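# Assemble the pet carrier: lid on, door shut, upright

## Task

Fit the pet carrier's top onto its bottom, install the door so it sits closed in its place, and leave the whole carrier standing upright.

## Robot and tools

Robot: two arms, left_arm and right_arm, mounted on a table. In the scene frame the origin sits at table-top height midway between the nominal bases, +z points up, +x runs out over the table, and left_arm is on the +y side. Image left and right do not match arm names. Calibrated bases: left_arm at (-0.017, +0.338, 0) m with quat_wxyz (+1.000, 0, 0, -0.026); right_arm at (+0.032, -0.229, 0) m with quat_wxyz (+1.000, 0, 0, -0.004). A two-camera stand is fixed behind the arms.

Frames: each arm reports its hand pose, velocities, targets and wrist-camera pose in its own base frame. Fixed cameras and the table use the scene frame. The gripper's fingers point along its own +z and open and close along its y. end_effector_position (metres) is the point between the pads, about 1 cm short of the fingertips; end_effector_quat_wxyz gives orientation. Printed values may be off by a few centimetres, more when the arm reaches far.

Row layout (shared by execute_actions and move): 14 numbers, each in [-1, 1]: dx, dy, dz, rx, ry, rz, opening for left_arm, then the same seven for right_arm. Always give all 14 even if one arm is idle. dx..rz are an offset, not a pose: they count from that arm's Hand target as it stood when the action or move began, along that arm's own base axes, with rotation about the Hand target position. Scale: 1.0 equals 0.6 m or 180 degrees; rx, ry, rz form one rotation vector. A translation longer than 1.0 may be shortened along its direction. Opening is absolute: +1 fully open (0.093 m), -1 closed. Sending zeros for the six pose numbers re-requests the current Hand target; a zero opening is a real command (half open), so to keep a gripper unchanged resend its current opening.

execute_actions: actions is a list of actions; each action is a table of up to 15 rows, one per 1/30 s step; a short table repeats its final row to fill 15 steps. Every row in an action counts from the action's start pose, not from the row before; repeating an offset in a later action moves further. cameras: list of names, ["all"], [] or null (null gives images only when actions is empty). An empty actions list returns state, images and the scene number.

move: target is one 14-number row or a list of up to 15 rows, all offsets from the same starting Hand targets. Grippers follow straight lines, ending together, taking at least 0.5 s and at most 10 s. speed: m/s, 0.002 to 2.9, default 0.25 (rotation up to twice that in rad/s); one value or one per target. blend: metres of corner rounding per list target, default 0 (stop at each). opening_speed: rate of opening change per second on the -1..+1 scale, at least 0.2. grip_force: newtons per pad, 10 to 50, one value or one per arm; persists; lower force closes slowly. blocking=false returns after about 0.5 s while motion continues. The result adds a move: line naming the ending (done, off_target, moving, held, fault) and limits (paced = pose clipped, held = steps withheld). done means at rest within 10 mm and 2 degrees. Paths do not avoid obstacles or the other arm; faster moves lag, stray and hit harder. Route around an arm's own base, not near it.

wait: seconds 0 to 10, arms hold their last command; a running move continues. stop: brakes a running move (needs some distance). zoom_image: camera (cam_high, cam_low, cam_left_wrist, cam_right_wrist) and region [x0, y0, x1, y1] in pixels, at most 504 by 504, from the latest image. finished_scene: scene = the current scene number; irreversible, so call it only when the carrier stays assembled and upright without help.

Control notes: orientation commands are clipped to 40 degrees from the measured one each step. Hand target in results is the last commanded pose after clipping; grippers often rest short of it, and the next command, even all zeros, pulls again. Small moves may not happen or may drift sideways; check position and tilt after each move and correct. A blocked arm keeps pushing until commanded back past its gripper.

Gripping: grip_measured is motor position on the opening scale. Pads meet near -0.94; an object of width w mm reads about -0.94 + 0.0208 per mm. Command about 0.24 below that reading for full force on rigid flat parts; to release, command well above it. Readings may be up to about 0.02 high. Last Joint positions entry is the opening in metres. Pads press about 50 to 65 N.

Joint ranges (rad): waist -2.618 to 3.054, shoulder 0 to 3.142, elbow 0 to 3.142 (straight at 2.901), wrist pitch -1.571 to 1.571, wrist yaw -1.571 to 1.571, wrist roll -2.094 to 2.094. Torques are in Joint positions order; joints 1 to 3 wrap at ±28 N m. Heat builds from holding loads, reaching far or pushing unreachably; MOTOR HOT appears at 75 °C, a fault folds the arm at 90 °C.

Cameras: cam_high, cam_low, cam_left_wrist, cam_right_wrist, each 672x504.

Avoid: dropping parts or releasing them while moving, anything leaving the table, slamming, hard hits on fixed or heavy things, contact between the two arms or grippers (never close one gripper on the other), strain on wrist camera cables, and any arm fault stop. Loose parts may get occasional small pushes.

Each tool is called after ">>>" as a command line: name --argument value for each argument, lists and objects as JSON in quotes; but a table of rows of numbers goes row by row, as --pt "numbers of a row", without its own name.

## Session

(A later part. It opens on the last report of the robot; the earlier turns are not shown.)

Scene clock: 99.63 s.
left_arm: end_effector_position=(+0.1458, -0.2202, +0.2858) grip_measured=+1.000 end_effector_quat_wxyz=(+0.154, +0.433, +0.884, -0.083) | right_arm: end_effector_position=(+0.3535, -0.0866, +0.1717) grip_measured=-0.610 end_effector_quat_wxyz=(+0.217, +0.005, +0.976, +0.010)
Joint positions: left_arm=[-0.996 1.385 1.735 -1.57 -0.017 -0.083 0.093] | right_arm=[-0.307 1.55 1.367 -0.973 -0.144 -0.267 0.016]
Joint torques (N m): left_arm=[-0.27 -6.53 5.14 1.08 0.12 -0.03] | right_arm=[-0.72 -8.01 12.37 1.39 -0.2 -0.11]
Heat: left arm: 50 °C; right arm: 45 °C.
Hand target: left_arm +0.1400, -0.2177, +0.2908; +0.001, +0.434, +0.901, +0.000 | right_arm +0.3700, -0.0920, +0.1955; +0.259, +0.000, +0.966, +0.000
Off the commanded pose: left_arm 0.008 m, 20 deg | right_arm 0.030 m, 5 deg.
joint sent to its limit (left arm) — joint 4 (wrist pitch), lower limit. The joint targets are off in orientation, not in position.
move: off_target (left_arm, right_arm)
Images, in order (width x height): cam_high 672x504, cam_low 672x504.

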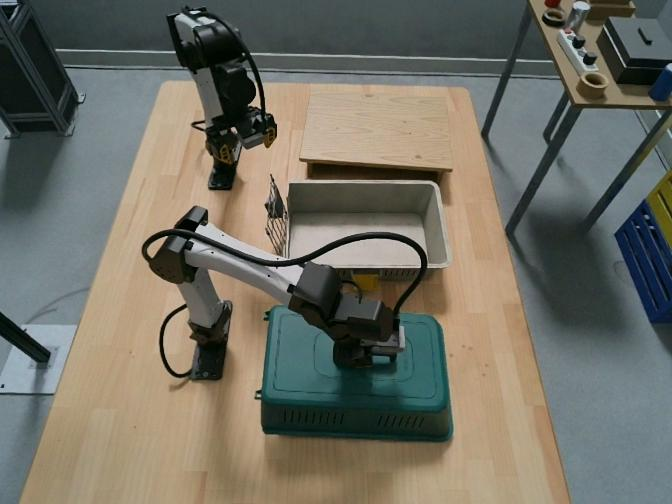

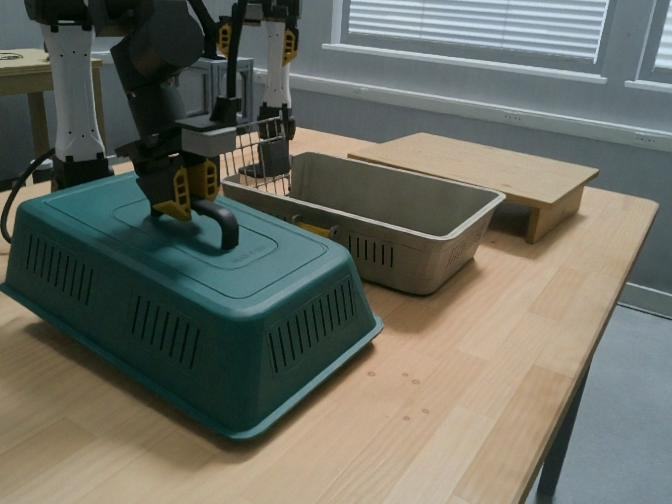

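>>> move --target '[0,0,0,0,0,0,1,0.028,-0.005,0.29,0,-0.028,0,-0.85]' --speed 0.12 --cameras '["cam_low","cam_high","cam_right_wrist"]'

Scene clock: 104.10 s.
left_arm: end_effector_position=(+0.1458, -0.2202, +0.2858) grip_measured=+1.000 end_effector_quat_wxyz=(+0.154, +0.433, +0.884, -0.083) | right_arm: end_effector_position=(+0.3835, -0.0946, +0.3493) grip_measured=-0.610 end_effector_quat_wxyz=(+0.288, -0.001, +0.958, -0.005)
Joint positions: left_arm=[-0.996 1.385 1.735 -1.57 -0.017 -0.083 0.093] | right_arm=[-0.31 1.858 2.445 -1.593 -0.161 -0.265 0.016]
Joint torques (N m): left_arm=[-0.36 -6.52 4.97 1.11 0.13 -0.01] | right_arm=[-0.83 -9.22 9.62 1.58 -0.32 0.04]
Heat: left arm: 49 °C; right arm: 47 °C.
Hand target: left_arm +0.1400, -0.2177, +0.2908; +0.001, +0.434, +0.901, +0.000 | right_arm +0.3869, -0.0950, +0.3695; +0.301, +0.000, +0.953, +0.000
Off the commanded pose: left_arm 0.008 m, 20 deg | right_arm 0.020 m, 2 deg.
joint read past its limit (right arm) — joint 4 (wrist pitch), lower limit.
joint sent to its limit (left arm) — joint 4 (wrist pitch), lower limit. The joint targets are off in orientation, not in position.
joint sent to its limit (right arm) — joint 4 (wrist pitch), lower limit. The joint targets are off in orientation, not in position.
move: off_target (left_arm, right_arm)
Images, in order (width x height): cam_high 672x504, cam_low 672x504, cam_right_wrist 672x504.

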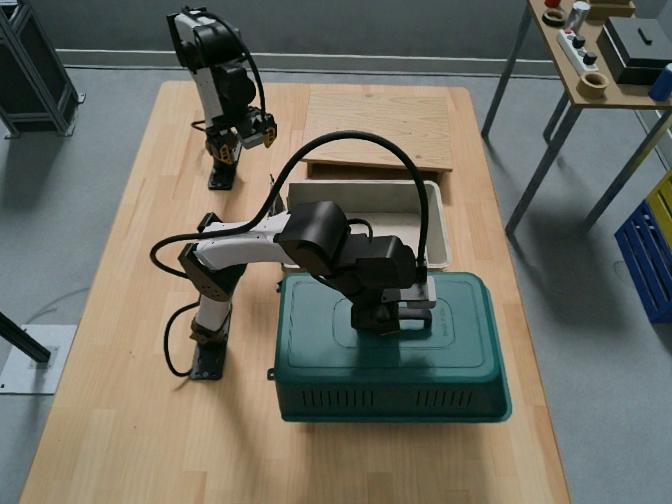

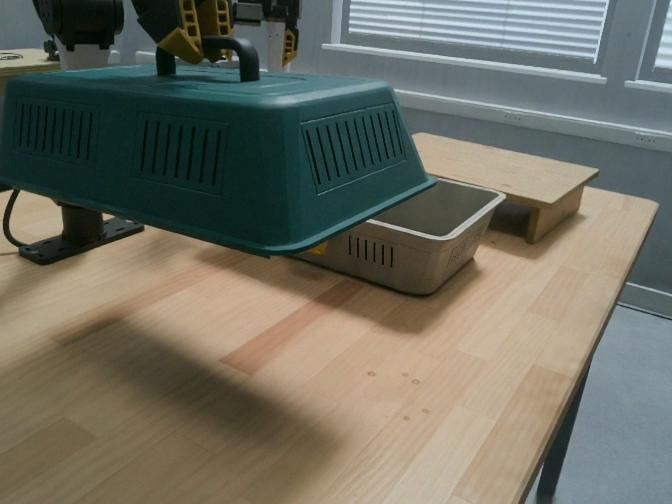

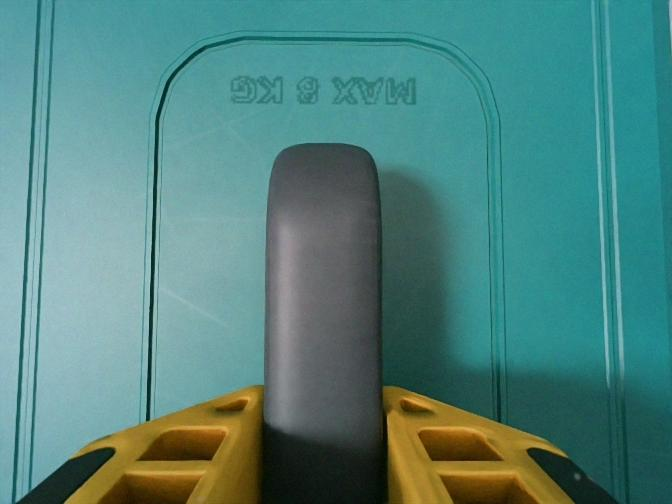

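>>> zoom_image --camera "cam_high" --region '[240, 160, 340, 300]'

Scaled by 3.600 from the camera's 672x504 image, which has a finer 960x720 frame.

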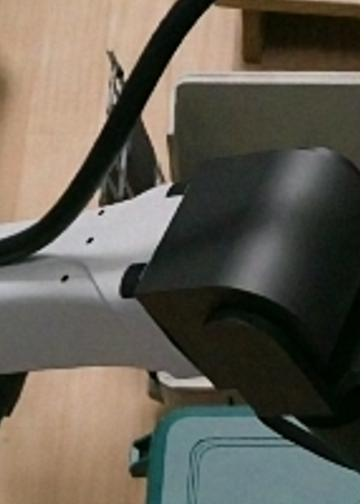

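>>> move --target '[-0.137,0.005,0.017,-0.237,-0.384,0.182,1,0,0,0,0,0,0,-0.85]' --cameras '["all"]'

Scene clock: 122.77 s.
left_arm: end_effector_position=(+0.0568, -0.2185, +0.2956) grip_measured=+1.000 end_effector_quat_wxyz=(+0.585, +0.198, +0.765, -0.181) | right_arm: end_effector_position=(+0.3835, -0.0946, +0.3493) grip_measured=-0.610 end_effector_quat_wxyz=(+0.288, -0.001, +0.958, -0.005)
Joint positions: left_arm=[-2.124 1.144 1.135 -1.562 -1.318 -1.617 0.093] | right_arm=[-0.31 1.858 2.445 -1.593 -0.161 -0.265 0.016]
Joint torques (N m): left_arm=[-0.28 -3.79 5.16 0.29 -0.9 -0.06] | right_arm=[-0.84 -9.26 9.61 1.58 -0.32 0.05]
Heat: left arm: 49 °C; right arm: 48 °C.
Hand target: left_arm +0.0578, -0.2148, +0.3010; +0.639, +0.080, +0.762, -0.067 | right_arm +0.3869, -0.0950, +0.3695; +0.301, +0.000, +0.953, +0.000
Off the commanded pose: left_arm 0.007 m, 20 deg | right_arm 0.020 m, 2 deg.
joint read past its limit (right arm) — joint 4 (wrist pitch), lower limit.
joint sent to its limit (left arm) — joint 4 (wrist pitch), lower limit. The joint targets are off in orientation, not in position.
joint sent to its limit (right arm) — joint 4 (wrist pitch), lower limit. The joint targets are off in orientation, not in position.
move: off_target (left_arm, right_arm)

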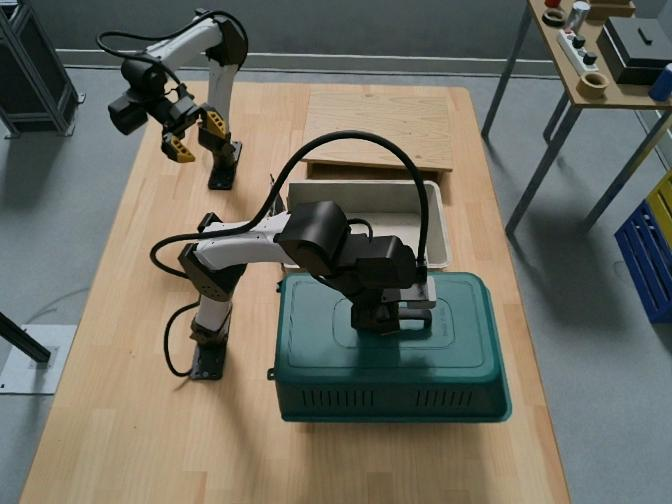

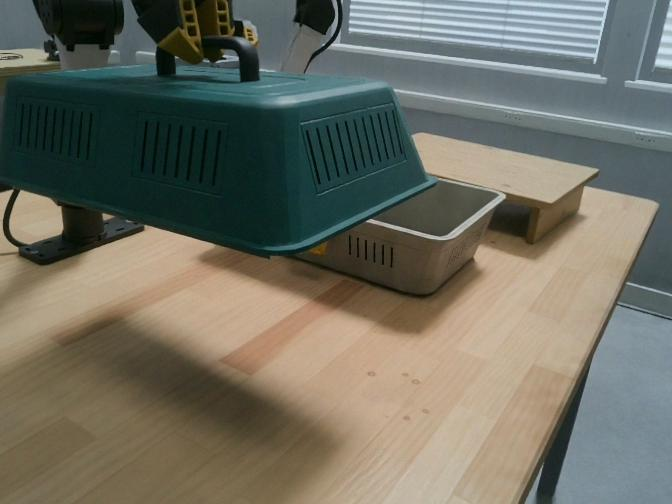

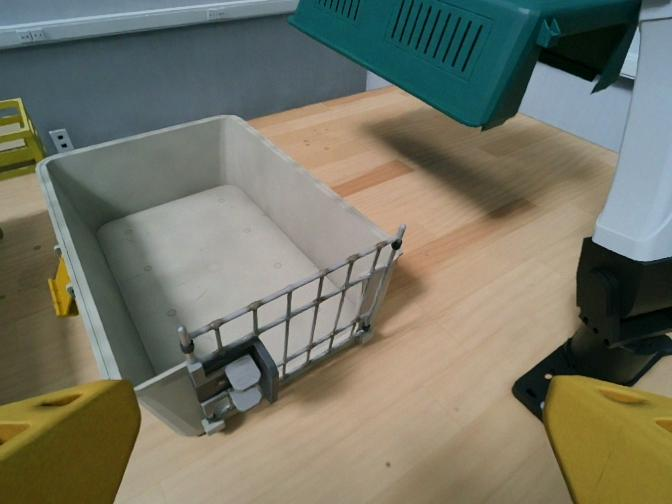

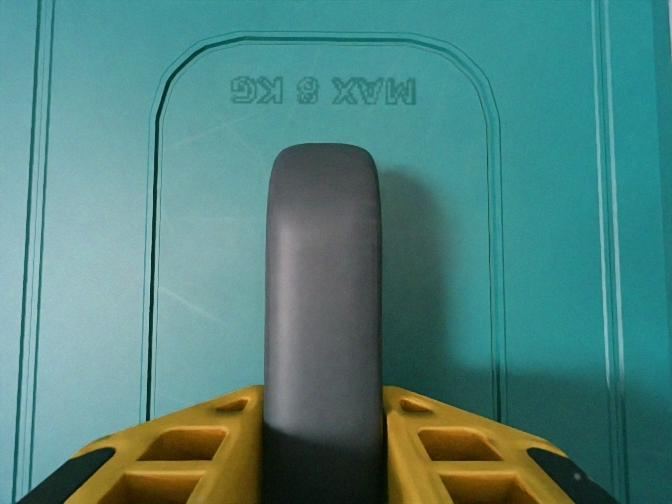

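>>> zoom_image --camera "cam_left_wrist" --region '[140, 210, 430, 440]'

>>> zoom_image --camera "cam_left_wrist" --region '[280, 0, 672, 140]'

>>> zoom_image --camera "cam_left_wrist" --region '[150, 310, 300, 440]'

>>> zoom_image --camera "cam_left_wrist" --region '[330, 220, 430, 350]'

Scaled by 1.738 from the camera's 672x504 image, which has a finer 960x720 frame.

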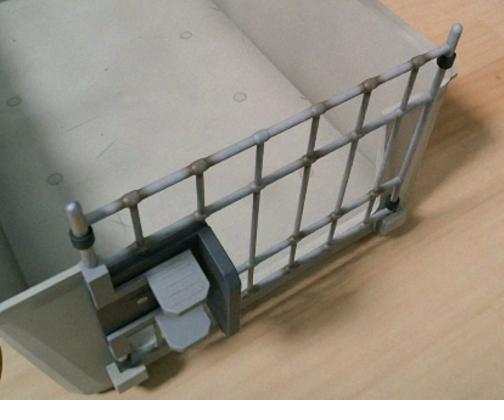

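Scaled by 1.286 from the camera's 672x504 image, which has a finer 960x720 frame.

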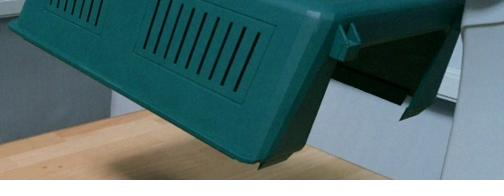

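Scaled by 3.360 from the camera's 672x504 image, which has a finer 960x720 frame.

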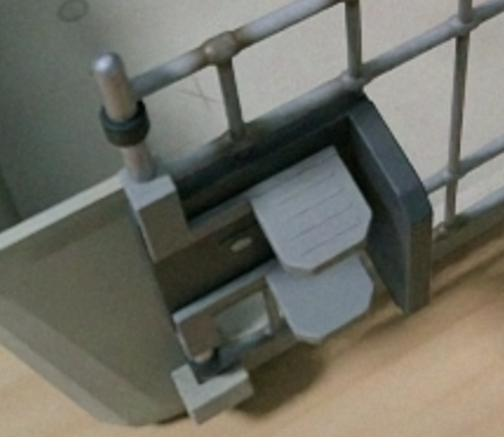

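Scaled by 3.877 from the camera's 672x504 image, which has a finer 960x720 frame.

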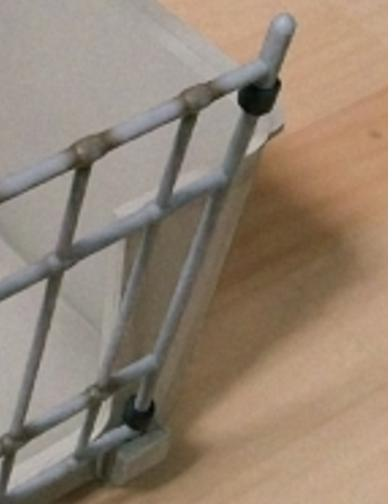

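>>> move --target '[0,0,0,0,0,0,1,0.0,0.45,-0.03,0,0.0167,0,-0.85]' --speed 0.15 --cameras '["all"]'

Scene clock: 133.07 s.
left_arm: end_effector_position=(+0.0568, -0.2185, +0.2958) grip_measured=+1.000 end_effector_quat_wxyz=(+0.585, +0.198, +0.765, -0.181) | right_arm: end_effector_position=(+0.3814, +0.1776, +0.3279) grip_measured=-0.610 end_effector_quat_wxyz=(+0.280, -0.021, +0.960, +0.010)
Joint positions: left_arm=[-2.124 1.144 1.135 -1.562 -1.319 -1.617 0.093] | right_arm=[0.536 1.968 2.507 -1.594 0.251 0.425 0.016]
Joint torques (N m): left_arm=[-0.23 -3.88 5.12 0.2 -0.9 -0.08] | right_arm=[-0.47 -10.71 10.39 1.49 0.41 0.05]
Heat: left arm: 49 °C; right arm: 48 °C.
Hand target: left_arm +0.0578, -0.2148, +0.3009; +0.639, +0.080, +0.762, -0.067 | right_arm +0.3869, +0.1748, +0.3516; +0.277, +0.000, +0.961, +0.000
Off the commanded pose: left_arm 0.006 m, 20 deg | right_arm 0.024 m, 3 deg.
joint read past its limit (right arm) — joint 4 (wrist pitch), lower limit.
joint sent to its limit (left arm) — joint 4 (wrist pitch), lower limit. The joint targets are off in orientation, not in position.
joint sent to its limit (right arm) — joint 4 (wrist pitch), lower limit. The joint targets are off in orientation, not in position.
move: off_target (left_arm, right_arm)

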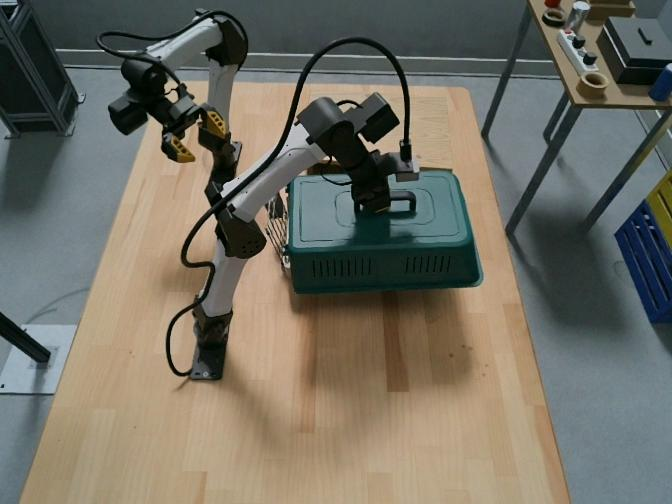

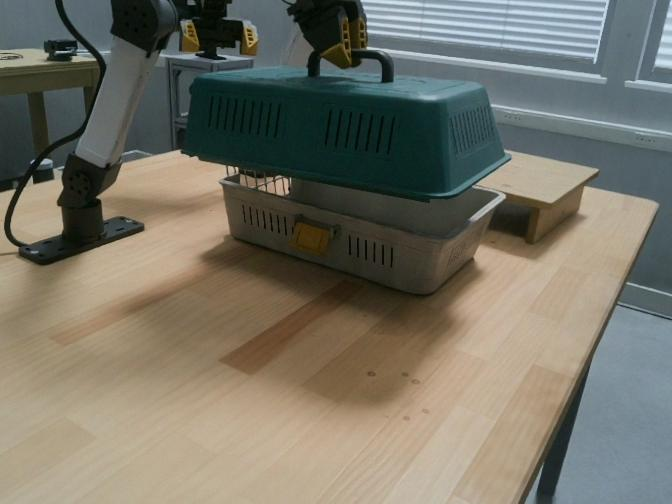

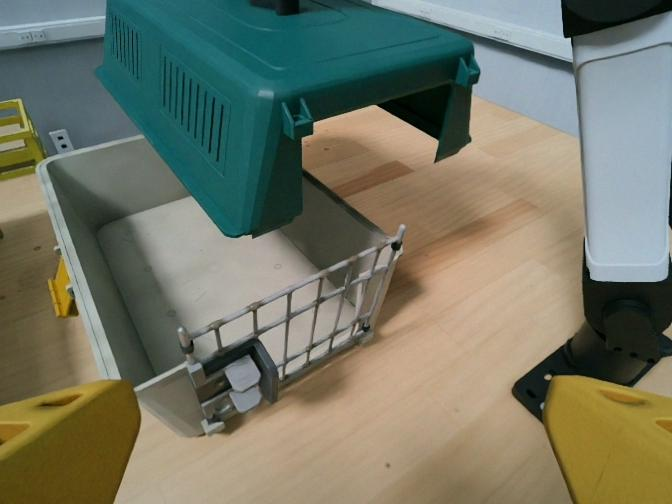

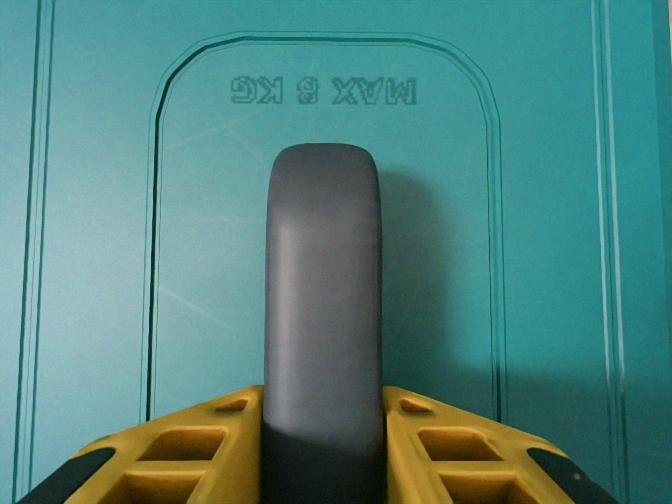

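>>> move --target '[0,0,0,0,0,0,1,-0.058,0.167,-0.03,0,0,-0.013,-0.85]' --speed 0.12 --cameras '["all"]'

Scene clock: 149.00 s.
left_arm: end_effector_position=(+0.0568, -0.2185, +0.2958) grip_measured=+1.000 end_effector_quat_wxyz=(+0.585, +0.198, +0.765, -0.181) | right_arm: end_effector_position=(+0.3450, +0.2770, +0.3092) grip_measured=-0.610 end_effector_quat_wxyz=(+0.295, -0.013, +0.955, +0.022)
Joint positions: left_arm=[-2.124 1.144 1.135 -1.562 -1.319 -1.617 0.093] | right_arm=[0.821 2.07 2.563 -1.594 0.387 0.7 0.016]
Joint torques (N m): left_arm=[-0.24 -3.75 5.07 0.27 -0.93 -0.09] | right_arm=[-0.46 -11.73 10.35 1.39 0.61 0.07]
Heat: left arm: 49 °C; right arm: 49 °C.
Hand target: left_arm +0.0578, -0.2148, +0.3009; +0.639, +0.080, +0.762, -0.067 | right_arm +0.3521, +0.2752, +0.3335; +0.276, +0.020, +0.961, -0.006
Off the commanded pose: left_arm 0.006 m, 20 deg | right_arm 0.026 m, 5 deg.
joint read past its limit (right arm) — joint 4 (wrist pitch), lower limit.
joint sent to its limit (left arm) — joint 4 (wrist pitch), lower limit. The joint targets are off in orientation, not in position.
joint sent to its limit (right arm) — joint 4 (wrist pitch), lower limit. The joint targets are off in orientation, not in position.
move: off_target (left_arm, right_arm)

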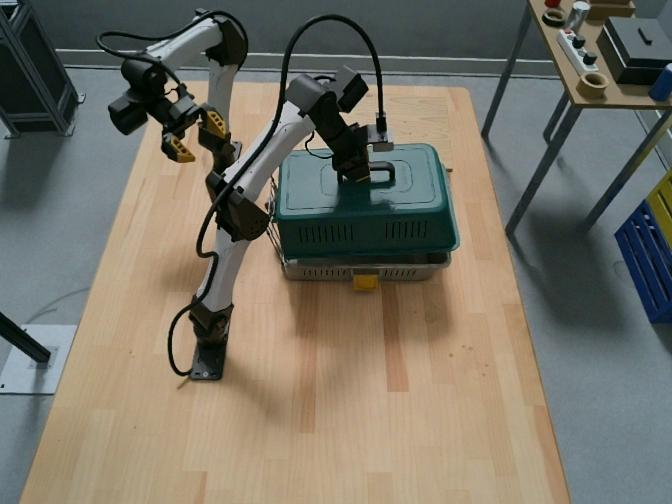

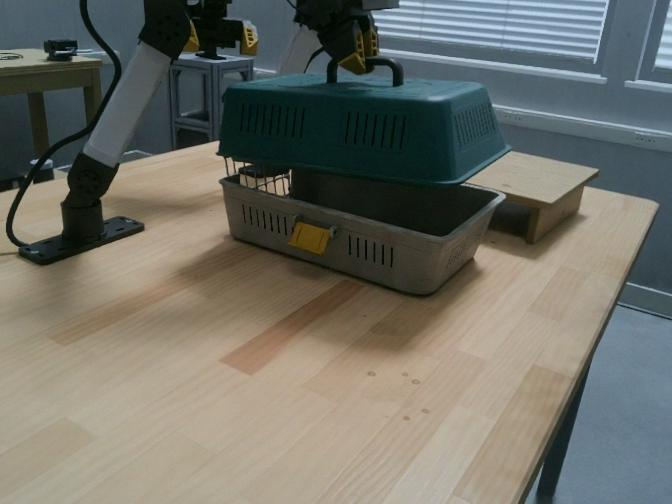

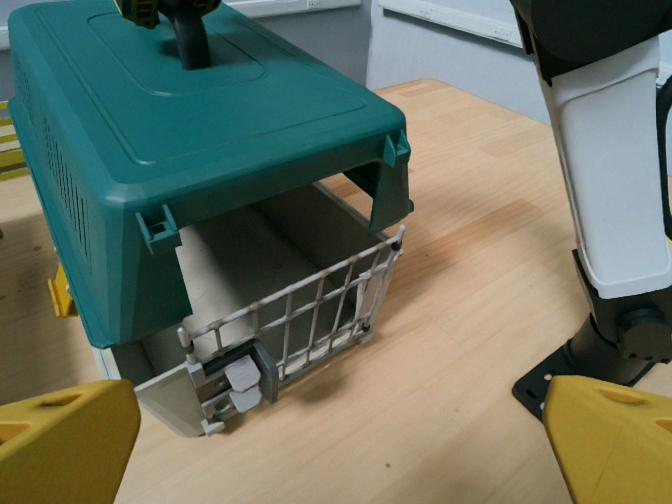

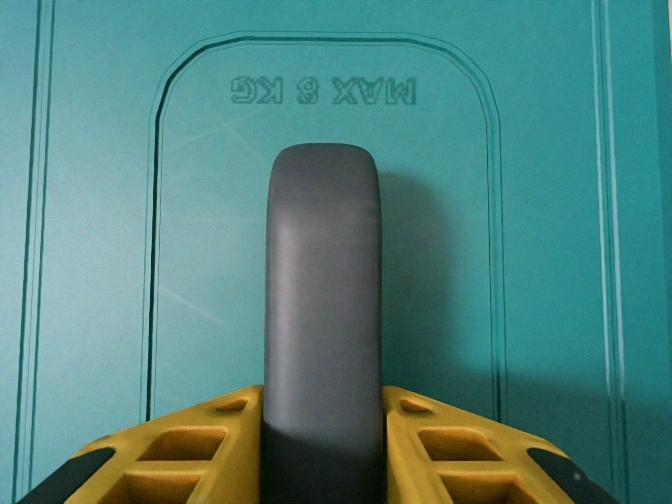

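>>> move --target '[0,0,0,0,0,0,1,-0.025,0.013,-0.05,0,0.008,0,-0.85]' --speed 0.1 --cameras '["all"]'

>>> zoom_image --camera "cam_left_wrist" --region '[100, 140, 440, 420]'

>>> zoom_image --camera "cam_low" --region '[200, 50, 530, 300]'

Scene clock: 154.90 s.
left_arm: end_effector_position=(+0.0568, -0.2185, +0.2958) grip_measured=+1.000 end_effector_quat_wxyz=(+0.585, +0.198, +0.765, -0.181) | right_arm: end_effector_position=(+0.3354, +0.2832, +0.2883) grip_measured=-0.610 end_effector_quat_wxyz=(+0.271, +0.001, +0.963, +0.009)
Joint positions: left_arm=[-2.124 1.144 1.135 -1.562 -1.319 -1.617 0.093] | right_arm=[0.847 2.07 2.491 -1.595 0.389 0.769 0.016]
Joint torques (N m): left_arm=[-0.36 -3.79 5.12 0.25 -0.92 -0.1] | right_arm=[0.28 -13.11 6.32 1.27 0.53 0.06]
Heat: left arm: 49 °C; right arm: 49 °C.
Hand target: left_arm +0.0578, -0.2148, +0.3009; +0.639, +0.080, +0.762, -0.067 | right_arm +0.3371, +0.2829, +0.3035; +0.264, +0.020, +0.964, -0.006
Off the commanded pose: left_arm 0.006 m, 20 deg | right_arm 0.015 m, 3 deg.
joint read past its limit (right arm) — joint 4 (wrist pitch), lower limit.
joint sent to its limit (left arm) — joint 4 (wrist pitch), lower limit. The joint targets are off in orientation, not in position.
joint sent to its limit (right arm) — joint 4 (wrist pitch), lower limit. The joint targets are off in orientation, not in position.
move: off_target (left_arm, right_arm)

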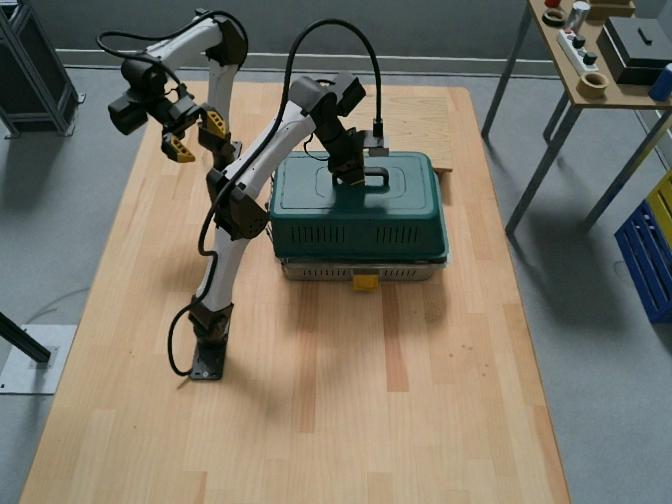

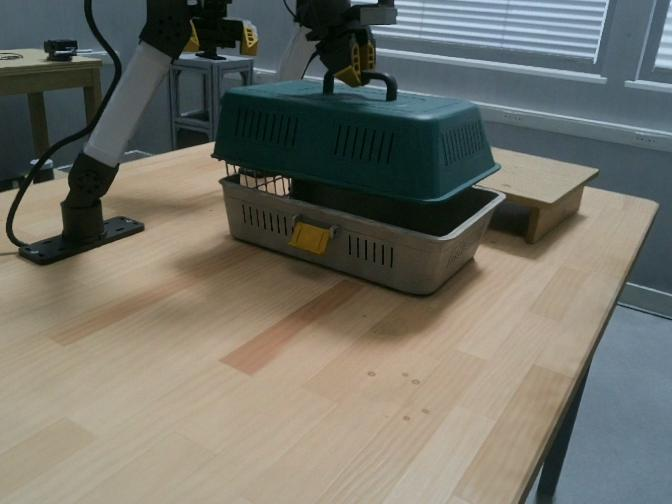

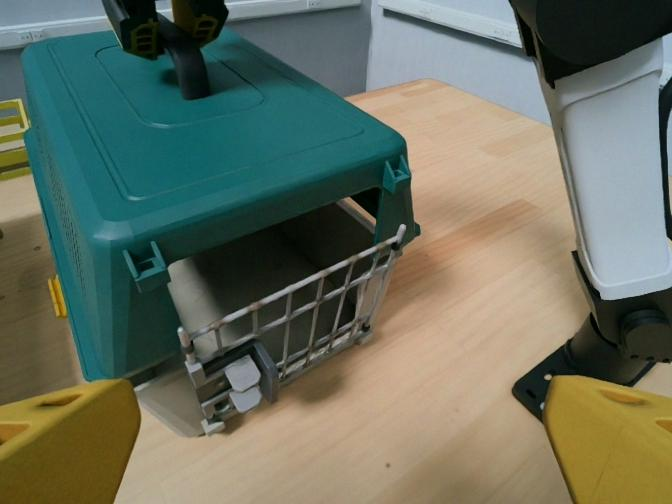

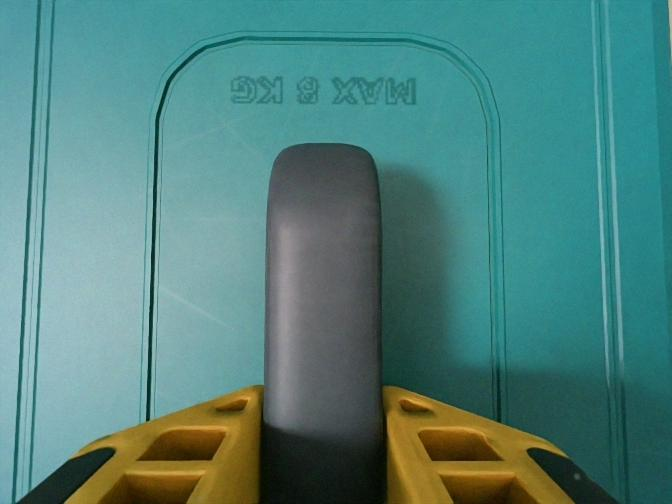

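Scaled by 1.482 from the camera's 672x504 image, which has a finer 960x720 frame.

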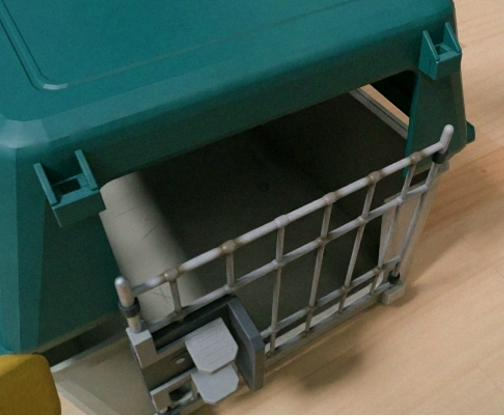

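Scaled by 1.527 from the camera's 672x504 image, which has a finer 960x720 frame.

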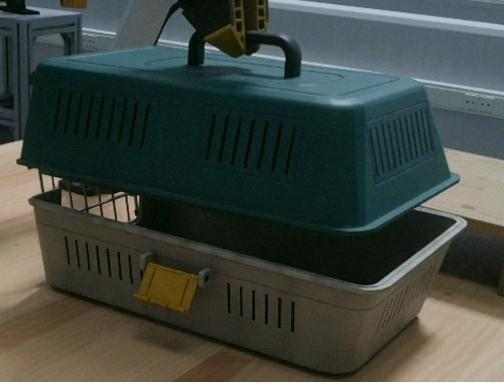

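>>> move --target '[0,0,0,0,0,0,1,-0.02,-0.007,-0.04,-0.007,0.004,0,-0.85]' --speed 0.06 --cameras '["all"]'

>>> zoom_image --camera "cam_left_wrist" --region '[100, 140, 440, 420]'

>>> zoom_image --camera "cam_low" --region '[200, 50, 530, 300]'

Scene clock: 164.13 s.
left_arm: end_effector_position=(+0.0568, -0.2185, +0.2958) grip_measured=+1.000 end_effector_quat_wxyz=(+0.585, +0.198, +0.765, -0.181) | right_arm: end_effector_position=(+0.3280, +0.2815, +0.2564) grip_measured=-0.610 end_effector_quat_wxyz=(+0.240, +0.000, +0.970, -0.028)
Joint positions: left_arm=[-2.124 1.144 1.135 -1.562 -1.319 -1.617 0.093] | right_arm=[0.861 2.07 2.375 -1.587 0.399 0.803 0.016]
Joint torques (N m): left_arm=[-0.32 -3.79 4.97 0.29 -0.89 -0.1] | right_arm=[0.53 -15.92 6.17 1 0.51 0.14]
Heat: left arm: 49 °C; right arm: 48 °C.
Hand target: left_arm +0.0578, -0.2148, +0.3009; +0.639, +0.080, +0.762, -0.067 | right_arm +0.3251, +0.2787, +0.2795; +0.258, +0.017, +0.966, -0.017
Off the commanded pose: left_arm 0.006 m, 20 deg | right_arm 0.023 m, 3 deg.
joint read past its limit (right arm) — joint 4 (wrist pitch), lower limit.
joint sent to its limit (left arm) — joint 4 (wrist pitch), lower limit. The joint targets are off in orientation, not in position.
joint sent to its limit (right arm) — joint 4 (wrist pitch), lower limit. The joint targets still meet the commanded pose.
move: off_target (left_arm, right_arm)

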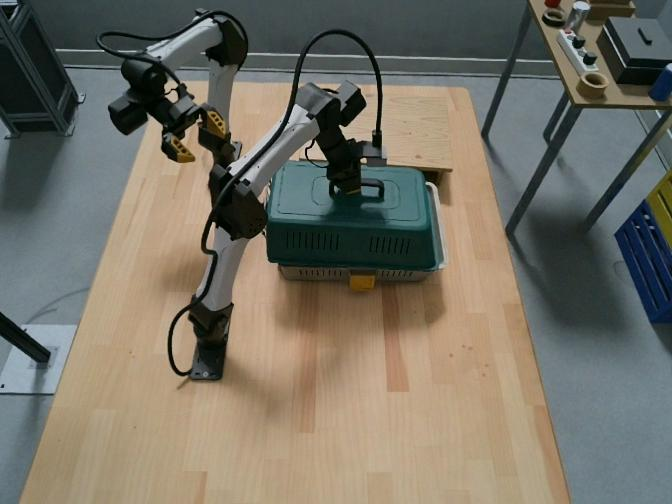

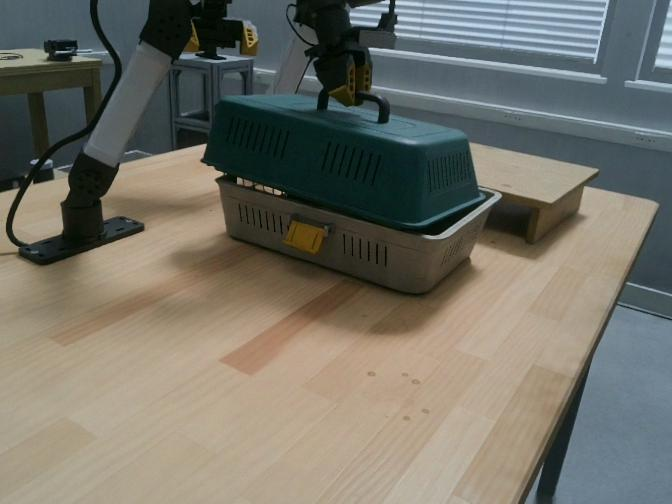

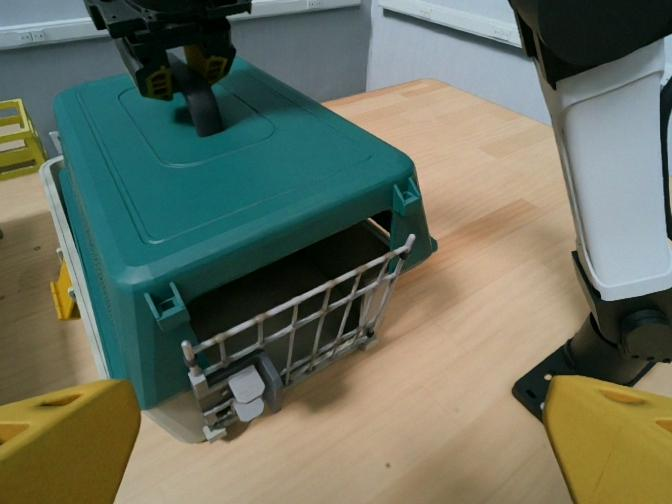

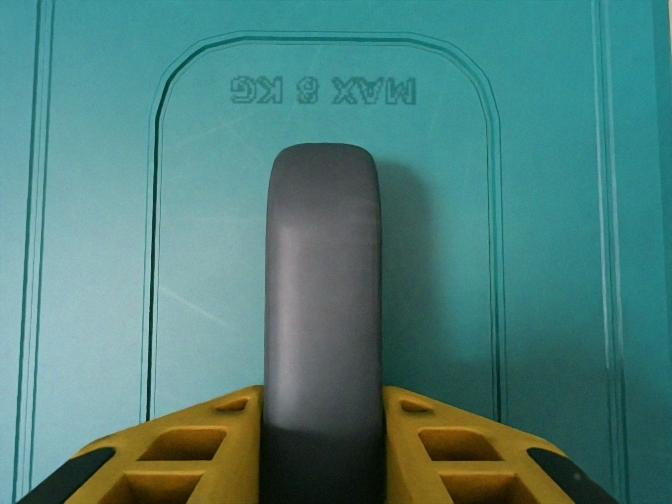

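Scaled by 1.482 from the camera's 672x504 image, which has a finer 960x720 frame.

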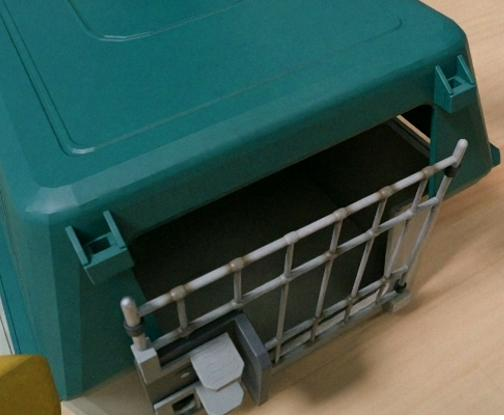

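Scaled by 1.527 from the camera's 672x504 image, which has a finer 960x720 frame.

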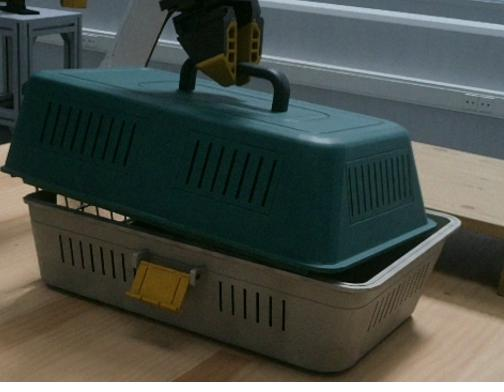

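>>> move --target '[0,0,0,0,0,0,1,0.03,0.007,0.06,0,-0.006,0.005,-0.85]' --speed 0.06 --cameras '["all"]'

>>> zoom_image --camera "cam_left_wrist" --region '[100, 140, 440, 420]'

>>> zoom_image --camera "cam_low" --region '[200, 50, 530, 300]'

>>> zoom_image --camera "cam_high" --region '[250, 140, 460, 300]'

Scene clock: 169.93 s.
left_arm: end_effector_position=(+0.0568, -0.2185, +0.2958) grip_measured=+1.000 end_effector_quat_wxyz=(+0.585, +0.198, +0.765, -0.181) | right_arm: end_effector_position=(+0.3354, +0.2841, +0.2919) grip_measured=-0.610 end_effector_quat_wxyz=(+0.277, -0.010, +0.961, +0.007)
Joint positions: left_arm=[-2.124 1.144 1.135 -1.562 -1.319 -1.617 0.093] | right_arm=[0.852 2.07 2.501 -1.595 0.399 0.747 0.016]
Joint torques (N m): left_arm=[-0.34 -4.05 5.11 0.28 -0.93 -0.07] | right_arm=[-0.73 -12.14 10.21 1.28 0.56 -0.14]
Heat: left arm: 49 °C; right arm: 47 °C.
Hand target: left_arm +0.0578, -0.2148, +0.3009; +0.639, +0.080, +0.762, -0.067 | right_arm +0.3431, +0.2829, +0.3154; +0.268, +0.009, +0.963, -0.015
Off the commanded pose: left_arm 0.006 m, 20 deg | right_arm 0.025 m, 4 deg.
joint read past its limit (right arm) — joint 4 (wrist pitch), lower limit.
joint sent to its limit (left arm) — joint 4 (wrist pitch), lower limit. The joint targets are off in orientation, not in position.
joint sent to its limit (right arm) — joint 4 (wrist pitch), lower limit. The joint targets are off in orientation, not in position.
move: off_target (left_arm, right_arm)

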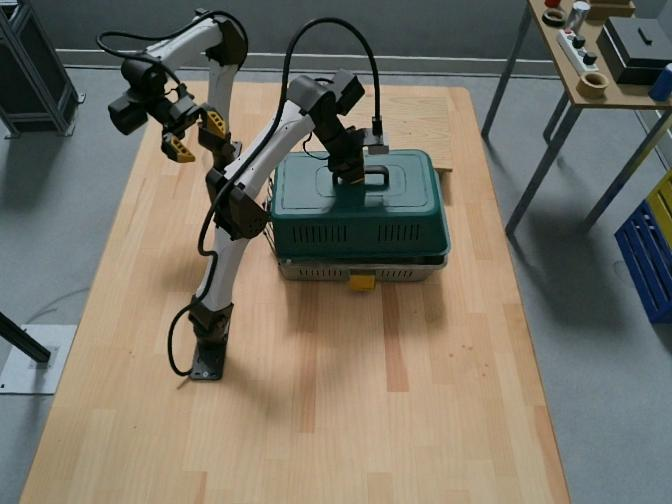

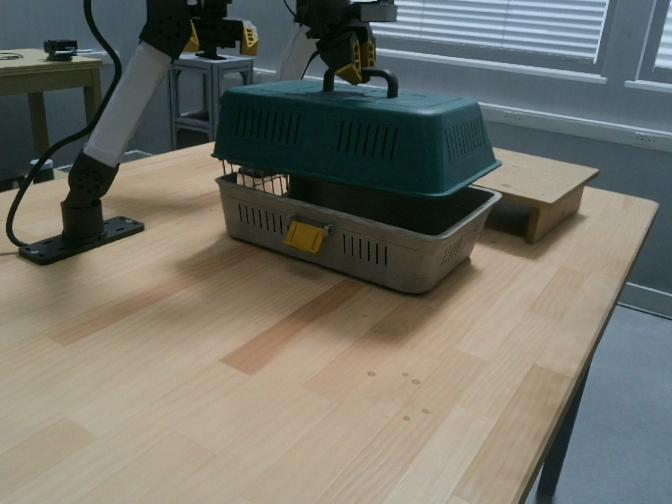

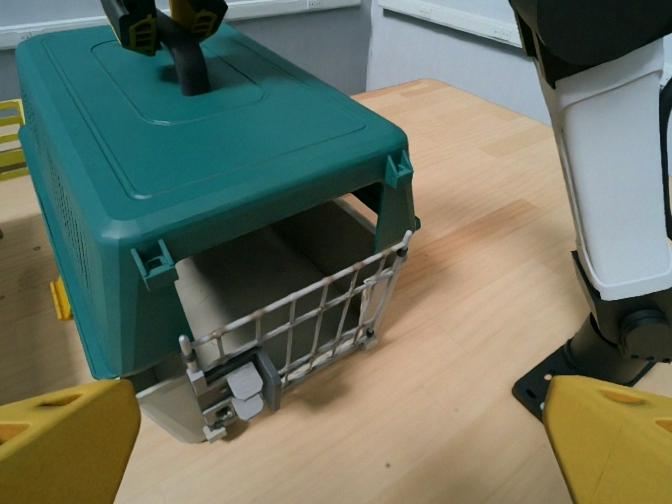

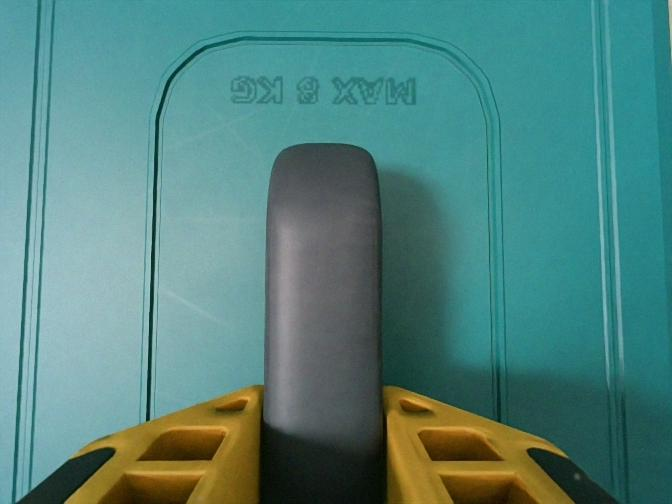

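Scaled by 1.482 from the camera's 672x504 image, which has a finer 960x720 frame.

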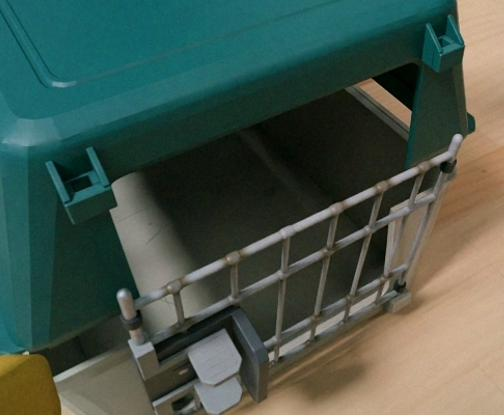

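Scaled by 1.527 from the camera's 672x504 image, which has a finer 960x720 frame.

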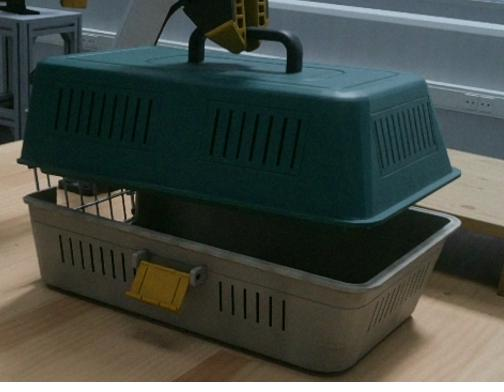

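Scaled by 2.400 from the camera's 672x504 image, which has a finer 960x720 frame.

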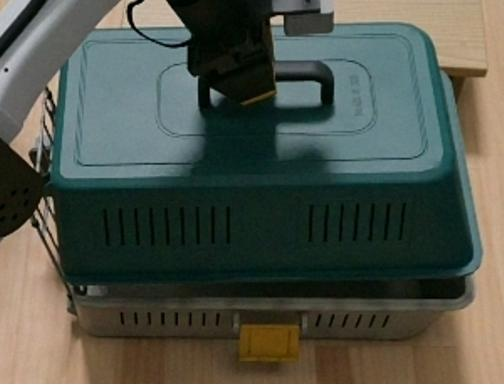

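>>> move --target '[0.0987,-0.1125,-0.2015,0.002,0.028,0.0855,-1,0,0,0,0,0,0,-0.85]' --speed 0.12 --cameras '["all"]'

Scene clock: 201.00 s.
left_arm: end_effector_position=(+0.1171, -0.2755, +0.1782) grip_measured=-0.981 end_effector_quat_wxyz=(+0.594, +0.016, +0.804, +0.023) | right_arm: end_effector_position=(+0.3354, +0.2841, +0.2919) grip_measured=-0.610 end_effector_quat_wxyz=(+0.277, -0.011, +0.961, +0.007)
Joint positions: left_arm=[-1.727 1.798 1.238 -1.532 -1.227 -2.059 0] | right_arm=[0.852 2.07 2.501 -1.595 0.399 0.746 0.016]
Joint torques (N m): left_arm=[0.59 -6.56 7.13 -0.39 -0.61 -0.06] | right_arm=[-0.72 -12.18 10.18 1.28 0.56 -0.15]
Heat: left arm: 49 °C; right arm: 48 °C.
Hand target: left_arm +0.1171, -0.2823, +0.1802; +0.608, -0.024, +0.794, +0.018 | right_arm +0.3431, +0.2829, +0.3154; +0.268, +0.009, +0.963, -0.015
Off the commanded pose: left_arm 0.007 m, 5 deg | right_arm 0.025 m, 4 deg.
joint read past its limit (right arm) — joint 4 (wrist pitch), lower limit.
joint sent to its limit (left arm) — joint 6 (wrist roll), lower limit. The joint targets are off in orientation, not in position.
joint sent to its limit (right arm) — joint 4 (wrist pitch), lower limit. The joint targets are off in orientation, not in position.
move: off_target (left_arm, right_arm)

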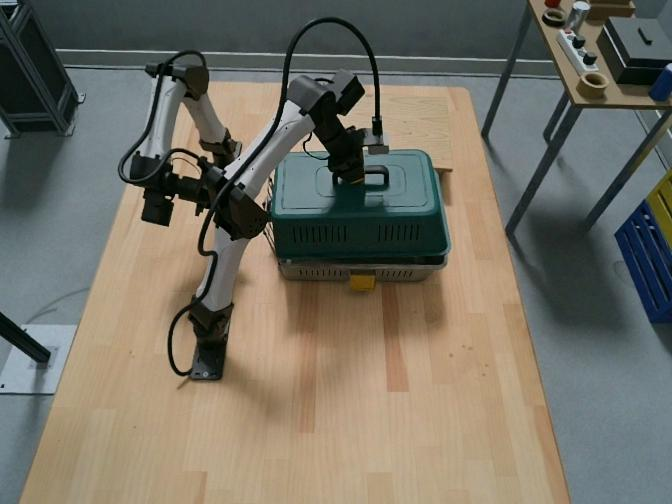

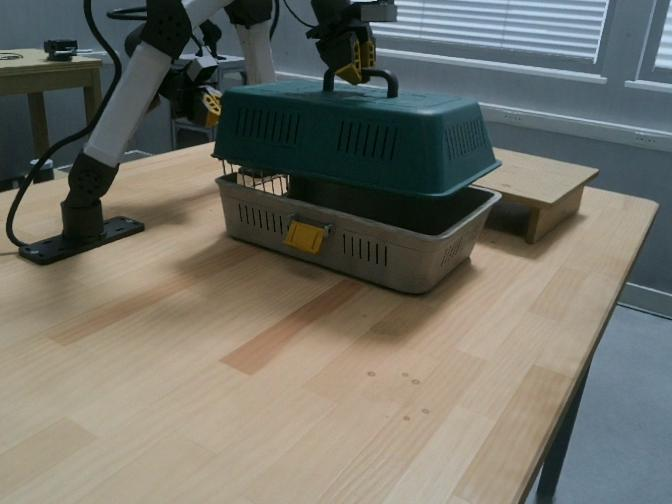

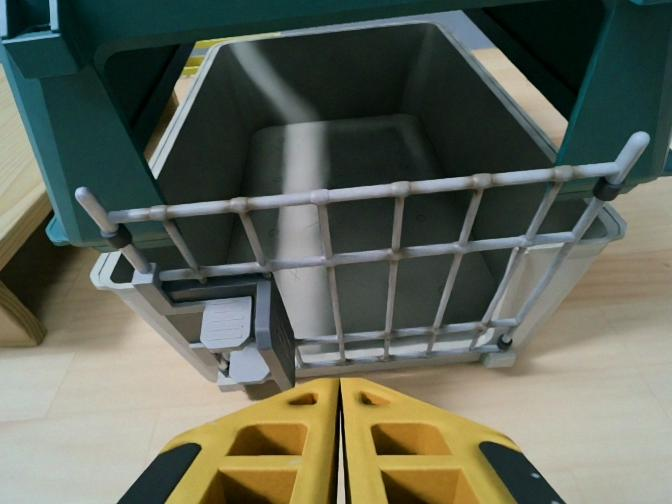

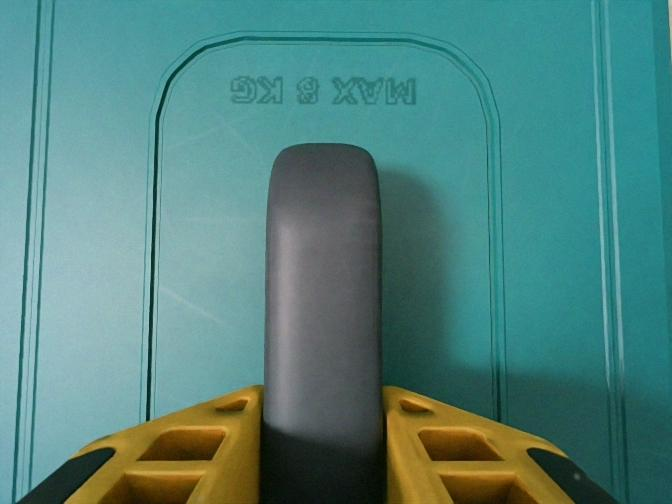

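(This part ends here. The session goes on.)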